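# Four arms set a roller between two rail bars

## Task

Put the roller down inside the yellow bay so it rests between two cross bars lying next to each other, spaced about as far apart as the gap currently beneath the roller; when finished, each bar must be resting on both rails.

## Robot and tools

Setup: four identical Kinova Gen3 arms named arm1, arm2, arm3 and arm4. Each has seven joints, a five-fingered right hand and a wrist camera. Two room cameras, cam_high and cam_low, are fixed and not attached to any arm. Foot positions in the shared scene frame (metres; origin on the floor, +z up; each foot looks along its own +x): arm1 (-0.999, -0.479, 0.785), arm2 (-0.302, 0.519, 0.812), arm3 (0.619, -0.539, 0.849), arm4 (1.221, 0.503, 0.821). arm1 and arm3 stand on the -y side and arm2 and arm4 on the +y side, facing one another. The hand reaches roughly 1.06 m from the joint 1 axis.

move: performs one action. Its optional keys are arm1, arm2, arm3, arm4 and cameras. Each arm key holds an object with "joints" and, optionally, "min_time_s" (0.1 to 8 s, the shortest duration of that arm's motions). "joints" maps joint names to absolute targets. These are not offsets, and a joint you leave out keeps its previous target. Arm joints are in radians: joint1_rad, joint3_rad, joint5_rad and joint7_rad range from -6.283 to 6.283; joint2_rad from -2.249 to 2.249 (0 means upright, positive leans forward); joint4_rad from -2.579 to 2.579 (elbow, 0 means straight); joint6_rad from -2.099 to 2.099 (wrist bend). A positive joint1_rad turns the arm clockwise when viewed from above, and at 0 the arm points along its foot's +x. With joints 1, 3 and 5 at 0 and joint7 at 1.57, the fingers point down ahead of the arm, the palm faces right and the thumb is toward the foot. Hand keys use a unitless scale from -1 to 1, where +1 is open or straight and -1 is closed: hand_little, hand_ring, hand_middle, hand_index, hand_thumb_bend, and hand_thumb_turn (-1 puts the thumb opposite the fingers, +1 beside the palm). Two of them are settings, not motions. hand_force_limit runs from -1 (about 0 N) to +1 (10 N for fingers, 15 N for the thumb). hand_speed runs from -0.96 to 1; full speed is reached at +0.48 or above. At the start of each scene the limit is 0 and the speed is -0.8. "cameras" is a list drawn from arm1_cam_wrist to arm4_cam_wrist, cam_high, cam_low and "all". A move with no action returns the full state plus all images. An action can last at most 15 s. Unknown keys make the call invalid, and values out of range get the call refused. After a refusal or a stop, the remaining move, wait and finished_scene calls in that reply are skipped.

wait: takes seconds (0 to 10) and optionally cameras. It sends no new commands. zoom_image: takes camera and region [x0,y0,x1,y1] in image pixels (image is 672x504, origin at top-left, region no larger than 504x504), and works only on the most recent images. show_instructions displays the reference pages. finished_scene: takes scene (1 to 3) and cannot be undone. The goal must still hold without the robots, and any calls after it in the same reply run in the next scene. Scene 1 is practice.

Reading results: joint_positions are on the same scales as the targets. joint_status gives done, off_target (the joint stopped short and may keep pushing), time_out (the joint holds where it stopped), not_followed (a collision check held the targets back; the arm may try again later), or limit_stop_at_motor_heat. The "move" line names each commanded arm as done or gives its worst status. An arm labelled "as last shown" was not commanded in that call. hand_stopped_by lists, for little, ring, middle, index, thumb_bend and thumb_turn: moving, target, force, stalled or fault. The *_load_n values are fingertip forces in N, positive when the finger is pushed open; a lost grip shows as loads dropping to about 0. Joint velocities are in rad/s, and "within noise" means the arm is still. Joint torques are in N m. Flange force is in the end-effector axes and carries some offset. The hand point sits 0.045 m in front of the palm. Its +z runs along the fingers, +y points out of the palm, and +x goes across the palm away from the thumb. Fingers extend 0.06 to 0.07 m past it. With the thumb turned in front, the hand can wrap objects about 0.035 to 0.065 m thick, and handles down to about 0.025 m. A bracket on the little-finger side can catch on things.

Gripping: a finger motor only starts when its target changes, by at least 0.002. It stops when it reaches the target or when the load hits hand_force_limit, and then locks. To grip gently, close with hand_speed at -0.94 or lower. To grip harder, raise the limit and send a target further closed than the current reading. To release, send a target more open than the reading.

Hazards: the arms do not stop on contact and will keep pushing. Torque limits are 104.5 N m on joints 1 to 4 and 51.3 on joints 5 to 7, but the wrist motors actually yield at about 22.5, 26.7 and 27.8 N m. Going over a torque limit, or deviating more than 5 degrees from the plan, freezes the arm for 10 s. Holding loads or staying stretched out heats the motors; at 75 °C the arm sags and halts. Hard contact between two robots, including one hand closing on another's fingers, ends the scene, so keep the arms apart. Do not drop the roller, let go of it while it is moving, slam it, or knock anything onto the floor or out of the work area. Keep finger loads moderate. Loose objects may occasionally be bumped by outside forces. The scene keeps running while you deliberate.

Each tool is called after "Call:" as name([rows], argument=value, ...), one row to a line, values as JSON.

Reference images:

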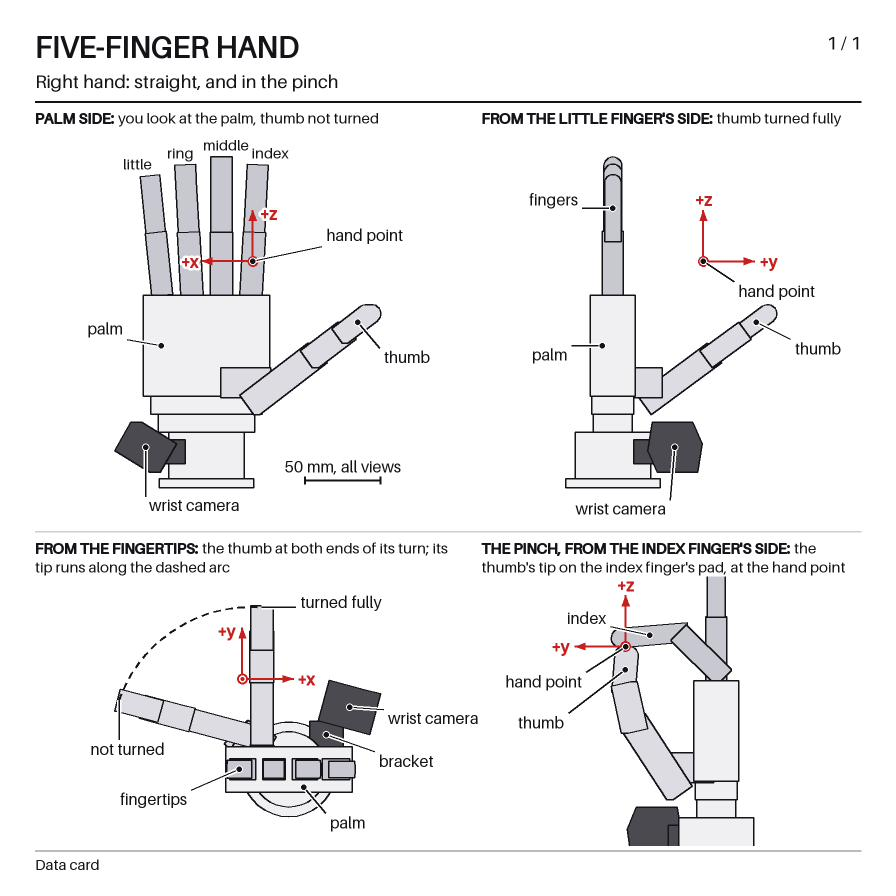

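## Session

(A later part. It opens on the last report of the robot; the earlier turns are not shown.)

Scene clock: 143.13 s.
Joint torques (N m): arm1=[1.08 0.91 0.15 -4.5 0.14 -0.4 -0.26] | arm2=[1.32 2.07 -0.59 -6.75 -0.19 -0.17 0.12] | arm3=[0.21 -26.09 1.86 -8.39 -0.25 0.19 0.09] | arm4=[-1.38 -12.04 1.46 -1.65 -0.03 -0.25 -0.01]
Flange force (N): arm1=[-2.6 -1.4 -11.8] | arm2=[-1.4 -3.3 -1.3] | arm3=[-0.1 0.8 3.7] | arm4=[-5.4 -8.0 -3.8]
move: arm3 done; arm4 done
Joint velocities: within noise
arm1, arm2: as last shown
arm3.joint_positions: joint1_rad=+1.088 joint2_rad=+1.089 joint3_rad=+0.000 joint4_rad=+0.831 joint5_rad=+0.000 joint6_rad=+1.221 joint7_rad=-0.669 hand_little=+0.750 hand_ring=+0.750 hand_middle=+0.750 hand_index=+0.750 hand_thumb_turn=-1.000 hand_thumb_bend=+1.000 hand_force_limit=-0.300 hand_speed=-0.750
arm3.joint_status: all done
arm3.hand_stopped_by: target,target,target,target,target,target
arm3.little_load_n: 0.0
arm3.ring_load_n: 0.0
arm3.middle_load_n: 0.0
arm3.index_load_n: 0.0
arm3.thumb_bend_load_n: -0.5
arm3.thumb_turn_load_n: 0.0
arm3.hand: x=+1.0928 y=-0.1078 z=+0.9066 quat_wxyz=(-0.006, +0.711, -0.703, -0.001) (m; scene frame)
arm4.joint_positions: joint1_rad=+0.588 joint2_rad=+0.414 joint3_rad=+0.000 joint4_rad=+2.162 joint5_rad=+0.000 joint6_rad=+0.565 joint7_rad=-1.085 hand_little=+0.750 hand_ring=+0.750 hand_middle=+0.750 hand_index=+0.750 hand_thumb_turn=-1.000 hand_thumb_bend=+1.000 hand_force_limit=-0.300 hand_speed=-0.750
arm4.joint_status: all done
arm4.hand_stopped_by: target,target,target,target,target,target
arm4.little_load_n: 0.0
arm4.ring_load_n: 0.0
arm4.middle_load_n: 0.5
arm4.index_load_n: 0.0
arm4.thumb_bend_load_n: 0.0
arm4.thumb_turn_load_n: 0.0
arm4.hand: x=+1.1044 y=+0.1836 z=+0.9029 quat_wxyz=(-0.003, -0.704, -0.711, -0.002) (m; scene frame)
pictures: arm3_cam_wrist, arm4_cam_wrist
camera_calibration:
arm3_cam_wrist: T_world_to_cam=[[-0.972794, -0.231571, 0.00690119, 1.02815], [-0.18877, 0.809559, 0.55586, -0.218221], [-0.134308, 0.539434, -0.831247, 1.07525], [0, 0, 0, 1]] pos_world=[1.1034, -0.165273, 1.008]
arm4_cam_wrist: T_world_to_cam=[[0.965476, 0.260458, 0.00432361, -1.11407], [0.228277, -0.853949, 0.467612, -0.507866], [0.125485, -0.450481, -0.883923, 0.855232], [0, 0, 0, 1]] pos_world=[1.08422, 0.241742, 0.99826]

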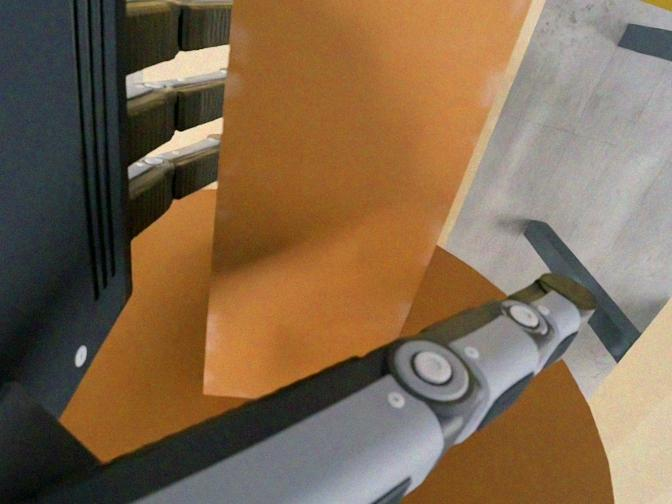

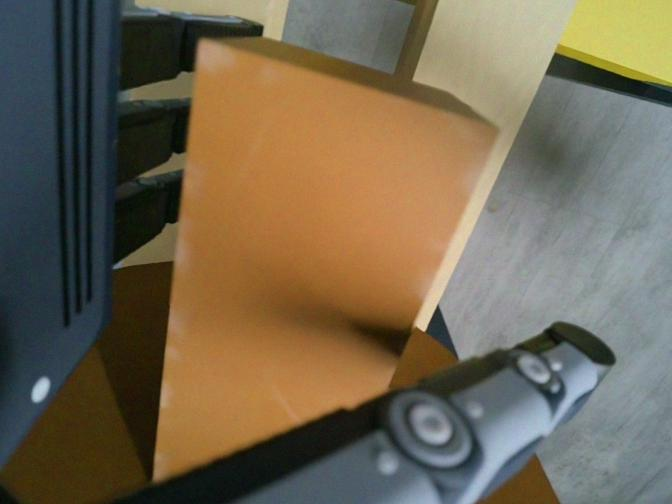

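Call:
move(arm3={"joints":{"joint1_rad":1.0927,"joint2_rad":1.0905,"joint4_rad":0.7915,"joint6_rad":1.2595,"joint7_rad":-0.6646},"min_time_s":1}, arm4={"joints":{"joint1_rad":0.6143,"joint2_rad":0.4011,"joint4_rad":2.1355,"joint6_rad":0.6051,"joint7_rad":-1.0592},"min_time_s":1}, cameras=["arm4_cam_wrist"])

Call:
move(arm3={"joints":{"joint2_rad":1.0185,"joint4_rad":0.5828,"joint6_rad":1.5403},"min_time_s":1.8}, arm4={"joints":{"joint2_rad":0.1833,"joint4_rad":1.9471,"joint6_rad":1.0112},"min_time_s":1.8}, cameras=[])

Call:
wait(seconds=0.5, cameras=["all"])

Call:
zoom_image(camera="cam_low", region=[190, 140, 540, 400])

Scene clock: 145.23 s.
Joint torques (N m): arm1=[1.07 0.8 0.17 -4.35 0.13 -0.43 -0.31] | arm2=[1.31 2.28 -0.47 -6.83 -0.25 -0.17 0.09] | arm3=[0.16 -26.19 1.87 -8.41 -0.19 0.16 0.07] | arm4=[-1.43 -12.11 1.47 -1.94 -0.05 -0.3 -0.01]
Flange force (N): arm1=[-2.9 -1.4 -12.6] | arm2=[-0.8 -3.2 -0.8] | arm3=[-0.4 0.2 3.5] | arm4=[-5.3 -8.1 -4.0]
move: arm3 done; arm4 done
Joint velocities: within noise
arm1, arm2: as last shown
arm3.joint_positions: joint1_rad=+1.093 joint2_rad=+1.091 joint3_rad=+0.000 joint4_rad=+0.792 joint5_rad=+0.000 joint6_rad=+1.260 joint7_rad=-0.665 hand_little=+0.750 hand_ring=+0.750 hand_middle=+0.750 hand_index=+0.750 hand_thumb_turn=-1.000 hand_thumb_bend=+1.000 hand_force_limit=-0.300 hand_speed=-0.750
arm3.joint_status: all done
arm3.hand_stopped_by: target,target,target,target,target,target
arm3.little_load_n: 0.0
arm3.ring_load_n: 0.0
arm3.middle_load_n: 0.0
arm3.index_load_n: 0.0
arm3.thumb_bend_load_n: 0.0
arm3.thumb_turn_load_n: 0.0
arm3.hand: x=+1.0980 y=-0.1079 z=+0.9174 quat_wxyz=(-0.006, +0.711, -0.703, -0.001) (m; scene frame)
arm4.joint_positions: joint1_rad=+0.614 joint2_rad=+0.401 joint3_rad=+0.000 joint4_rad=+2.135 joint5_rad=+0.000 joint6_rad=+0.605 joint7_rad=-1.059 hand_little=+0.750 hand_ring=+0.750 hand_middle=+0.750 hand_index=+0.750 hand_thumb_turn=-1.000 hand_thumb_bend=+1.000 hand_force_limit=-0.300 hand_speed=-0.750
arm4.joint_status: all done
arm4.hand_stopped_by: target,target,target,target,target,target
arm4.little_load_n: 0.0
arm4.ring_load_n: 0.0
arm4.middle_load_n: 0.0
arm4.index_load_n: 0.0
arm4.thumb_bend_load_n: 0.0
arm4.thumb_turn_load_n: 0.0
arm4.hand: x=+1.0944 y=+0.1837 z=+0.9119 quat_wxyz=(-0.003, -0.704, -0.711, -0.002) (m; scene frame)
pictures: arm4_cam_wrist
camera_calibration:
arm4_cam_wrist: T_world_to_cam=[[0.965482, 0.260432, 0.00447721, -1.10461], [0.228193, -0.854002, 0.467557, -0.509632], [0.12559, -0.450396, -0.883952, 0.864337], [0, 0, 0, 1]] pos_world=[1.07422, 0.241742, 1.00726]

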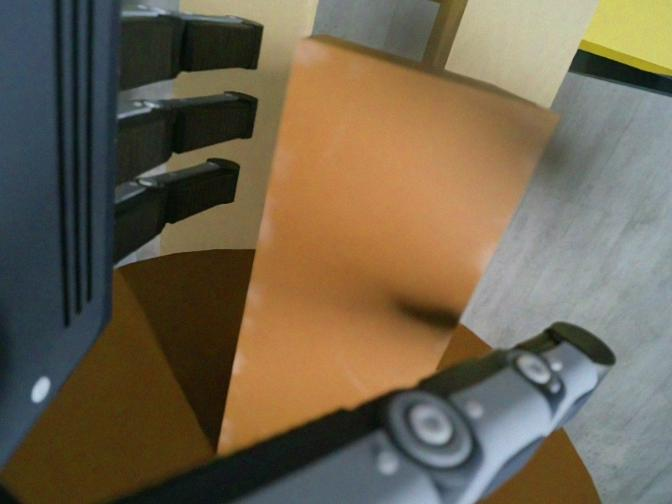

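Scene clock: 147.33 s.
Joint torques (N m): arm1=[1.05 0.9 0.15 -4.43 0.11 -0.43 -0.29] | arm2=[1.42 2.21 -0.47 -6.79 -0.19 -0.23 0.13] | arm3=[0.16 -25.84 1.98 -8.82 -0.23 0.18 0.04] | arm4=[-1.39 -10.36 1.37 -4.09 -0.06 -0.29 0]
Flange force (N): arm1=[-2.7 -1.5 -12.2] | arm2=[-0.9 -3.1 -1.2] | arm3=[-0.2 0.4 3.6] | arm4=[-5.8 -5.5 -6.5]
move: arm3 done; arm4 done
Joint velocities: within noise
arm1, arm2: as last shown
arm2.thumb_turn_load_n: -0.5
arm3.joint_positions: joint1_rad=+1.093 joint2_rad=+1.019 joint3_rad=+0.000 joint4_rad=+0.583 joint5_rad=+0.000 joint6_rad=+1.540 joint7_rad=-0.665 hand_little=+0.750 hand_ring=+0.750 hand_middle=+0.750 hand_index=+0.750 hand_thumb_turn=-1.000 hand_thumb_bend=+1.000 hand_force_limit=-0.300 hand_speed=-0.750
arm3.joint_status: all done
arm3.hand_stopped_by: target,target,target,target,target,target
arm3.little_load_n: 0.0
arm3.ring_load_n: 0.0
arm3.middle_load_n: 0.0
arm3.index_load_n: 0.0
arm3.thumb_bend_load_n: 0.0
arm3.thumb_turn_load_n: 0.0
arm3.hand: x=+1.0972 y=-0.1091 z=+1.0304 quat_wxyz=(-0.006, +0.711, -0.703, -0.001) (m; scene frame)
arm4.joint_positions: joint1_rad=+0.614 joint2_rad=+0.183 joint3_rad=+0.000 joint4_rad=+1.947 joint5_rad=+0.000 joint6_rad=+1.011 joint7_rad=-1.059 hand_little=+0.750 hand_ring=+0.750 hand_middle=+0.750 hand_index=+0.750 hand_thumb_turn=-1.000 hand_thumb_bend=+1.000 hand_force_limit=-0.300 hand_speed=-0.750
arm4.joint_status: all done
arm4.hand_stopped_by: target,target,target,target,target,target
arm4.little_load_n: 0.0
arm4.ring_load_n: 0.0
arm4.middle_load_n: 0.0
arm4.index_load_n: 0.0
arm4.thumb_bend_load_n: 0.0
arm4.thumb_turn_load_n: 0.0
arm4.hand: x=+1.0936 y=+0.1837 z=+1.0299 quat_wxyz=(-0.003, -0.704, -0.711, -0.002) (m; scene frame)
pictures: none
No camera images: "cameras" was empty.

Scene clock: 147.83 s.
Joint torques (N m): arm1=[1.12 0.78 0.16 -4.48 0.06 -0.49 -0.33] | arm2=[1.37 2.19 -0.52 -6.91 -0.16 -0.14 0.12] | arm3=[0.17 -25.86 1.9 -8.88 -0.25 0.16 0.08] | arm4=[-1.43 -10.38 1.37 -4.12 -0.07 -0.28 -0.02]
Flange force (N): arm1=[-2.9 -1.7 -12.3] | arm2=[-0.9 -3.2 -0.4] | arm3=[-0.1 0.7 3.7] | arm4=[-5.7 -5.6 -6.4]
Joint velocities: within noise
arm1.joint_positions: joint1_rad=+0.052 joint2_rad=-0.443 joint3_rad=-0.120 joint4_rad=+1.491 joint5_rad=-0.006 joint6_rad=+2.061 joint7_rad=-1.928 hand_little=+1.000 hand_ring=+1.000 hand_middle=+1.000 hand_index=+1.000 hand_thumb_turn=+1.000 hand_thumb_bend=+1.000 hand_force_limit=+0.000 hand_speed=-0.800
arm1.joint_status: not commanded
arm1.hand_stopped_by: target,target,target,target,target,target
arm1.little_load_n: 0.0
arm1.ring_load_n: 0.0
arm1.middle_load_n: 0.0
arm1.index_load_n: 0.0
arm1.thumb_bend_load_n: 0.0
arm1.thumb_turn_load_n: -0.5
arm1.hand: x=-1.0226 y=-0.3243 z=+1.2839 quat_wxyz=(-0.032, +0.526, -0.850, +0.006) (m; scene frame)
arm2.joint_positions: joint1_rad=-0.305 joint2_rad=-0.493 joint3_rad=-0.075 joint4_rad=+1.499 joint5_rad=-0.031 joint6_rad=+1.957 joint7_rad=-1.938 hand_little=+1.000 hand_ring=+1.000 hand_middle=+1.000 hand_index=+1.000 hand_thumb_turn=+1.000 hand_thumb_bend=+1.000 hand_force_limit=+0.000 hand_speed=-0.800
arm2.joint_status: not commanded
arm2.hand_stopped_by: target,target,target,target,target,target
arm2.little_load_n: 0.0
arm2.ring_load_n: 0.5
arm2.middle_load_n: 0.0
arm2.index_load_n: 0.0
arm2.thumb_bend_load_n: 0.0
arm2.thumb_turn_load_n: 0.0
arm2.hand: x=-0.2195 y=+0.3625 z=+1.3268 quat_wxyz=(-0.075, -0.740, -0.667, +0.047) (m; scene frame)
arm3.joint_positions: joint1_rad=+1.093 joint2_rad=+1.019 joint3_rad=+0.000 joint4_rad=+0.583 joint5_rad=+0.000 joint6_rad=+1.540 joint7_rad=-0.665 hand_little=+0.750 hand_ring=+0.750 hand_middle=+0.750 hand_index=+0.750 hand_thumb_turn=-1.000 hand_thumb_bend=+1.000 hand_force_limit=-0.300 hand_speed=-0.750
arm3.joint_status: all done
arm3.hand_stopped_by: target,target,target,target,target,target
arm3.little_load_n: 0.0
arm3.ring_load_n: 0.0
arm3.middle_load_n: 0.0
arm3.index_load_n: 0.0
arm3.thumb_bend_load_n: 0.0
arm3.thumb_turn_load_n: 0.0
arm3.hand: x=+1.0972 y=-0.1091 z=+1.0304 quat_wxyz=(-0.006, +0.711, -0.703, -0.001) (m; scene frame)
arm4.joint_positions: joint1_rad=+0.614 joint2_rad=+0.183 joint3_rad=+0.000 joint4_rad=+1.947 joint5_rad=+0.000 joint6_rad=+1.011 joint7_rad=-1.059 hand_little=+0.750 hand_ring=+0.750 hand_middle=+0.750 hand_index=+0.750 hand_thumb_turn=-1.000 hand_thumb_bend=+1.000 hand_force_limit=-0.300 hand_speed=-0.750
arm4.joint_status: all done
arm4.hand_stopped_by: target,target,target,target,target,target
arm4.little_load_n: 0.0
arm4.ring_load_n: 0.0
arm4.middle_load_n: 0.0
arm4.index_load_n: 0.0
arm4.thumb_bend_load_n: 0.0
arm4.thumb_turn_load_n: 0.0
arm4.hand: x=+1.0936 y=+0.1837 z=+1.0299 quat_wxyz=(-0.003, -0.704, -0.711, -0.002) (m; scene frame)
wait: 0.50 s; at rest by 0.27 s
pictures: arm1_cam_wrist, arm2_cam_wrist, arm3_cam_wrist, arm4_cam_wrist, cam_high, cam_low
camera_calibration:
arm1_cam_wrist: T_world_to_cam=[[-0.981449, 0.176146, -0.075704, -0.849112], [0.103271, 0.818376, 0.565328, -0.355658], [0.161534, 0.547023, -0.821385, 1.5087], [0, 0, 0, 1]] pos_world=[-1.04034, -0.384664, 1.376]
arm2_cam_wrist: T_world_to_cam=[[0.992705, 0.114493, -0.0378028, 0.238031], [0.112034, -0.760011, 0.640181, -0.545072], [0.0445658, -0.639746, -0.767293, 1.37424], [0, 0, 0, 1]] pos_world=[-0.236472, 0.43765, 1.41239]
arm3_cam_wrist: T_world_to_cam=[[-0.972794, -0.231571, 0.00690119, 1.03128], [-0.18877, 0.809559, 0.55586, -0.285154], [-0.134308, 0.539434, -0.831247, 1.17945], [0, 0, 0, 1]] pos_world=[1.1078, -0.166573, 1.1318]
arm4_cam_wrist: T_world_to_cam=[[0.965476, 0.260458, 0.00432361, -1.10412], [0.228277, -0.853949, 0.467612, -0.564679], [0.125485, -0.450481, -0.883923, 0.968903], [0, 0, 0, 1]] pos_world=[1.07332, 0.241842, 1.12526]

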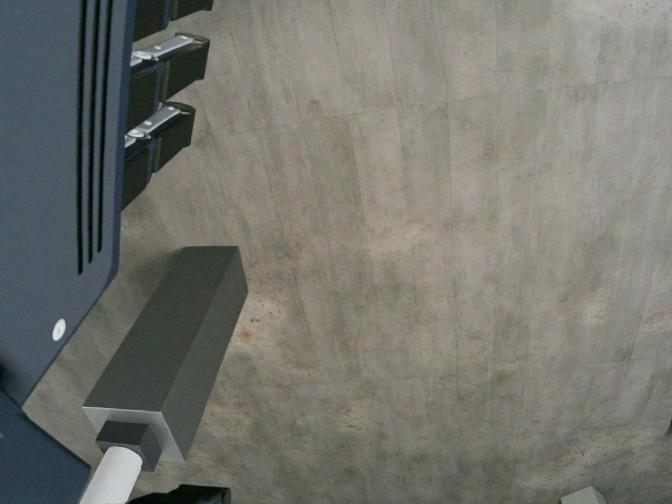

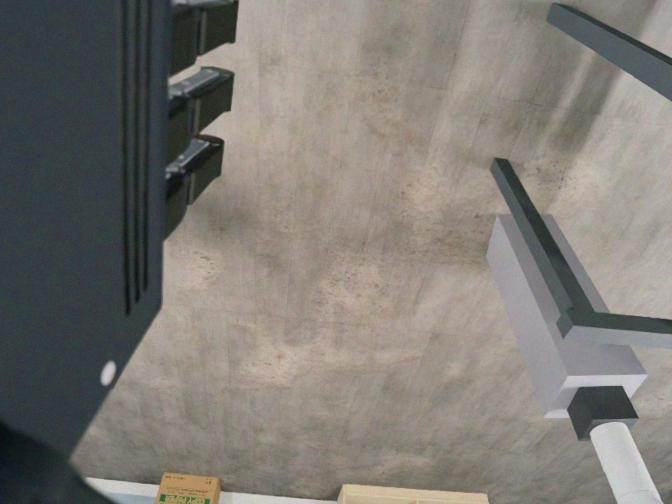

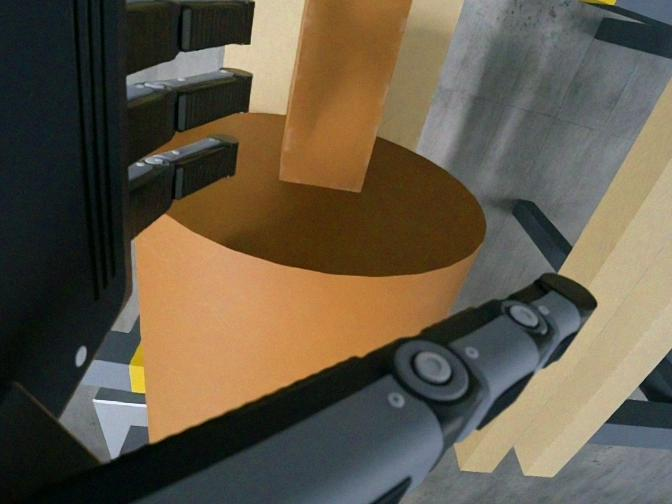

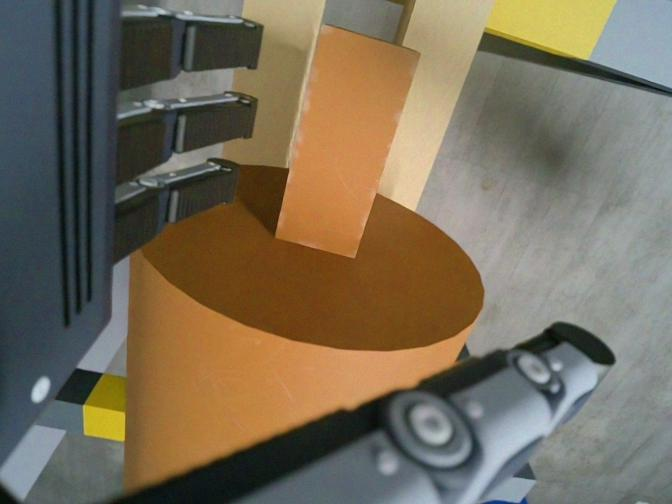

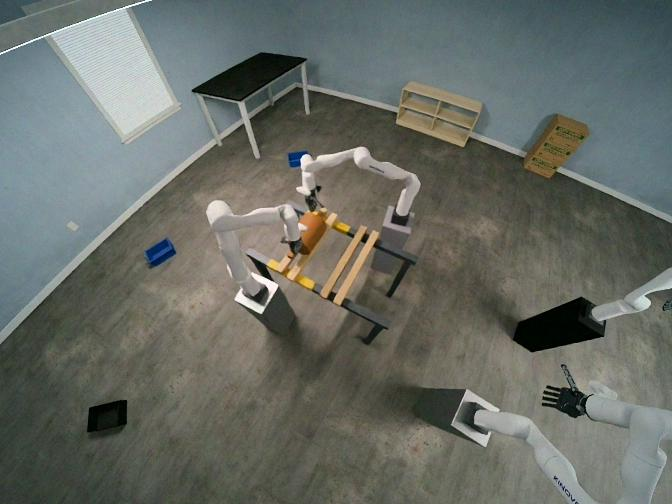

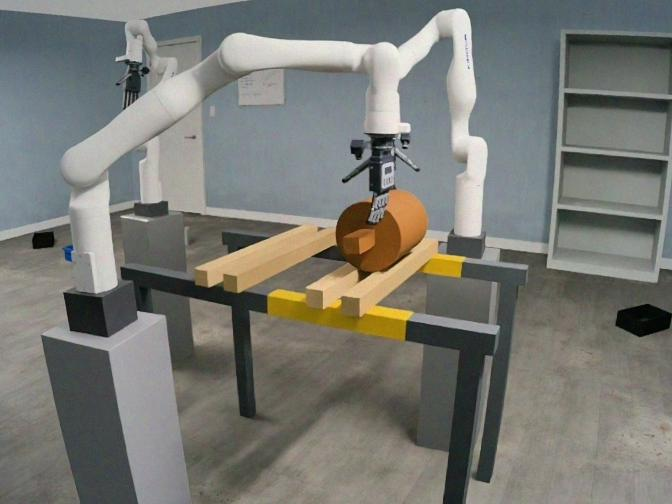

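Scaled by 1.440 from the camera's 672x504 image, which has a finer 960x720 frame.

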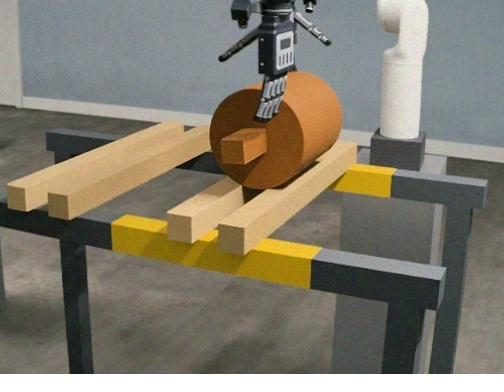

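Call:
move(arm3={"joints":{"joint2_rad":0.94,"joint6_rad":1.6187},"min_time_s":1}, arm4={"joints":{"joint2_rad":0.08,"joint6_rad":1.1145},"min_time_s":1}, cameras=["cam_low","arm3_cam_wrist"])

Call:
zoom_image(camera="cam_low", region=[190, 180, 540, 380])

Scene clock: 149.47 s.
Joint torques (N m): arm1=[1.06 0.84 0.2 -4.44 0.12 -0.42 -0.29] | arm2=[1.38 2.18 -0.51 -6.88 -0.18 -0.15 0.07] | arm3=[0.17 -24.94 1.83 -8.79 -0.23 0.15 0.08] | arm4=[-1.38 -8.76 1.34 -4.5 -0.09 -0.29 -0.03]
Flange force (N): arm1=[-2.7 -1.3 -12.2] | arm2=[-1.0 -3.3 -0.6] | arm3=[-0.5 0.2 3.4] | arm4=[-5.4 -4.4 -7.4]
move: arm3 done; arm4 done
Joint velocities: within noise
arm1, arm2: as last shown
arm1.thumb_turn_load_n: 0.0
arm2.ring_load_n: 0.0
arm3.joint_positions: joint1_rad=+1.093 joint2_rad=+0.940 joint3_rad=+0.000 joint4_rad=+0.583 joint5_rad=+0.000 joint6_rad=+1.619 joint7_rad=-0.665 hand_little=+0.750 hand_ring=+0.750 hand_middle=+0.750 hand_index=+0.750 hand_thumb_turn=-1.000 hand_thumb_bend=+1.000 hand_force_limit=-0.300 hand_speed=-0.750
arm3.joint_status: all done
arm3.hand_stopped_by: target,target,target,target,target,target
arm3.little_load_n: 0.0
arm3.ring_load_n: 0.0
arm3.middle_load_n: 0.0
arm3.index_load_n: 0.0
arm3.thumb_bend_load_n: 0.0
arm3.thumb_turn_load_n: 0.0
arm3.hand: x=+1.0823 y=-0.1213 z=+1.0823 quat_wxyz=(-0.006, +0.711, -0.703, -0.001) (m; scene frame)
arm4.joint_positions: joint1_rad=+0.614 joint2_rad=+0.080 joint3_rad=+0.000 joint4_rad=+1.947 joint5_rad=+0.000 joint6_rad=+1.114 joint7_rad=-1.059 hand_little=+0.750 hand_ring=+0.750 hand_middle=+0.750 hand_index=+0.750 hand_thumb_turn=-1.000 hand_thumb_bend=+1.000 hand_force_limit=-0.300 hand_speed=-0.750
arm4.joint_status: all done
arm4.hand_stopped_by: target,target,target,target,target,target
arm4.little_load_n: 0.0
arm4.ring_load_n: 0.0
arm4.middle_load_n: 0.0
arm4.index_load_n: 0.0
arm4.thumb_bend_load_n: 0.0
arm4.thumb_turn_load_n: 0.0
arm4.hand: x=+1.1064 y=+0.2077 z=+1.0640 quat_wxyz=(-0.003, -0.704, -0.711, -0.002) (m; scene frame)
pictures: arm3_cam_wrist, cam_low
camera_calibration:
arm3_cam_wrist: T_world_to_cam=[[-0.972809, -0.231508, 0.00679932, 1.01375], [-0.188764, 0.809525, 0.555912, -0.306957], [-0.134202, 0.539513, -0.831213, 1.22695], [0, 0, 0, 1]] pos_world=[1.0929, -0.178773, 1.1836]

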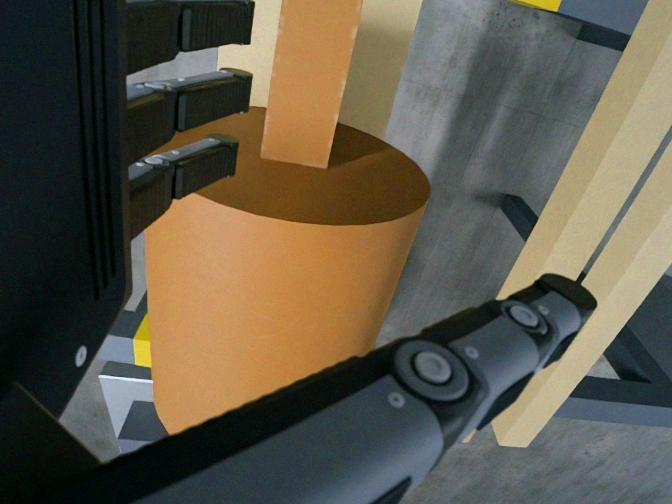

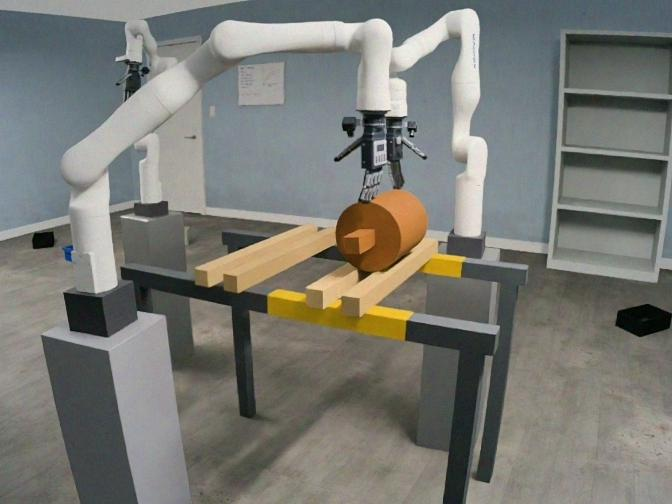

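Scaled by 1.440 from the camera's 672x504 image, which has a finer 960x720 frame.

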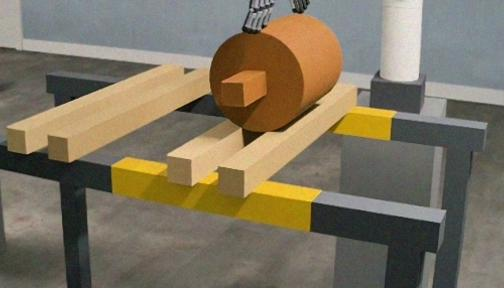

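Call:
finished_scene(scene=3)

The scene is finished: the task was done.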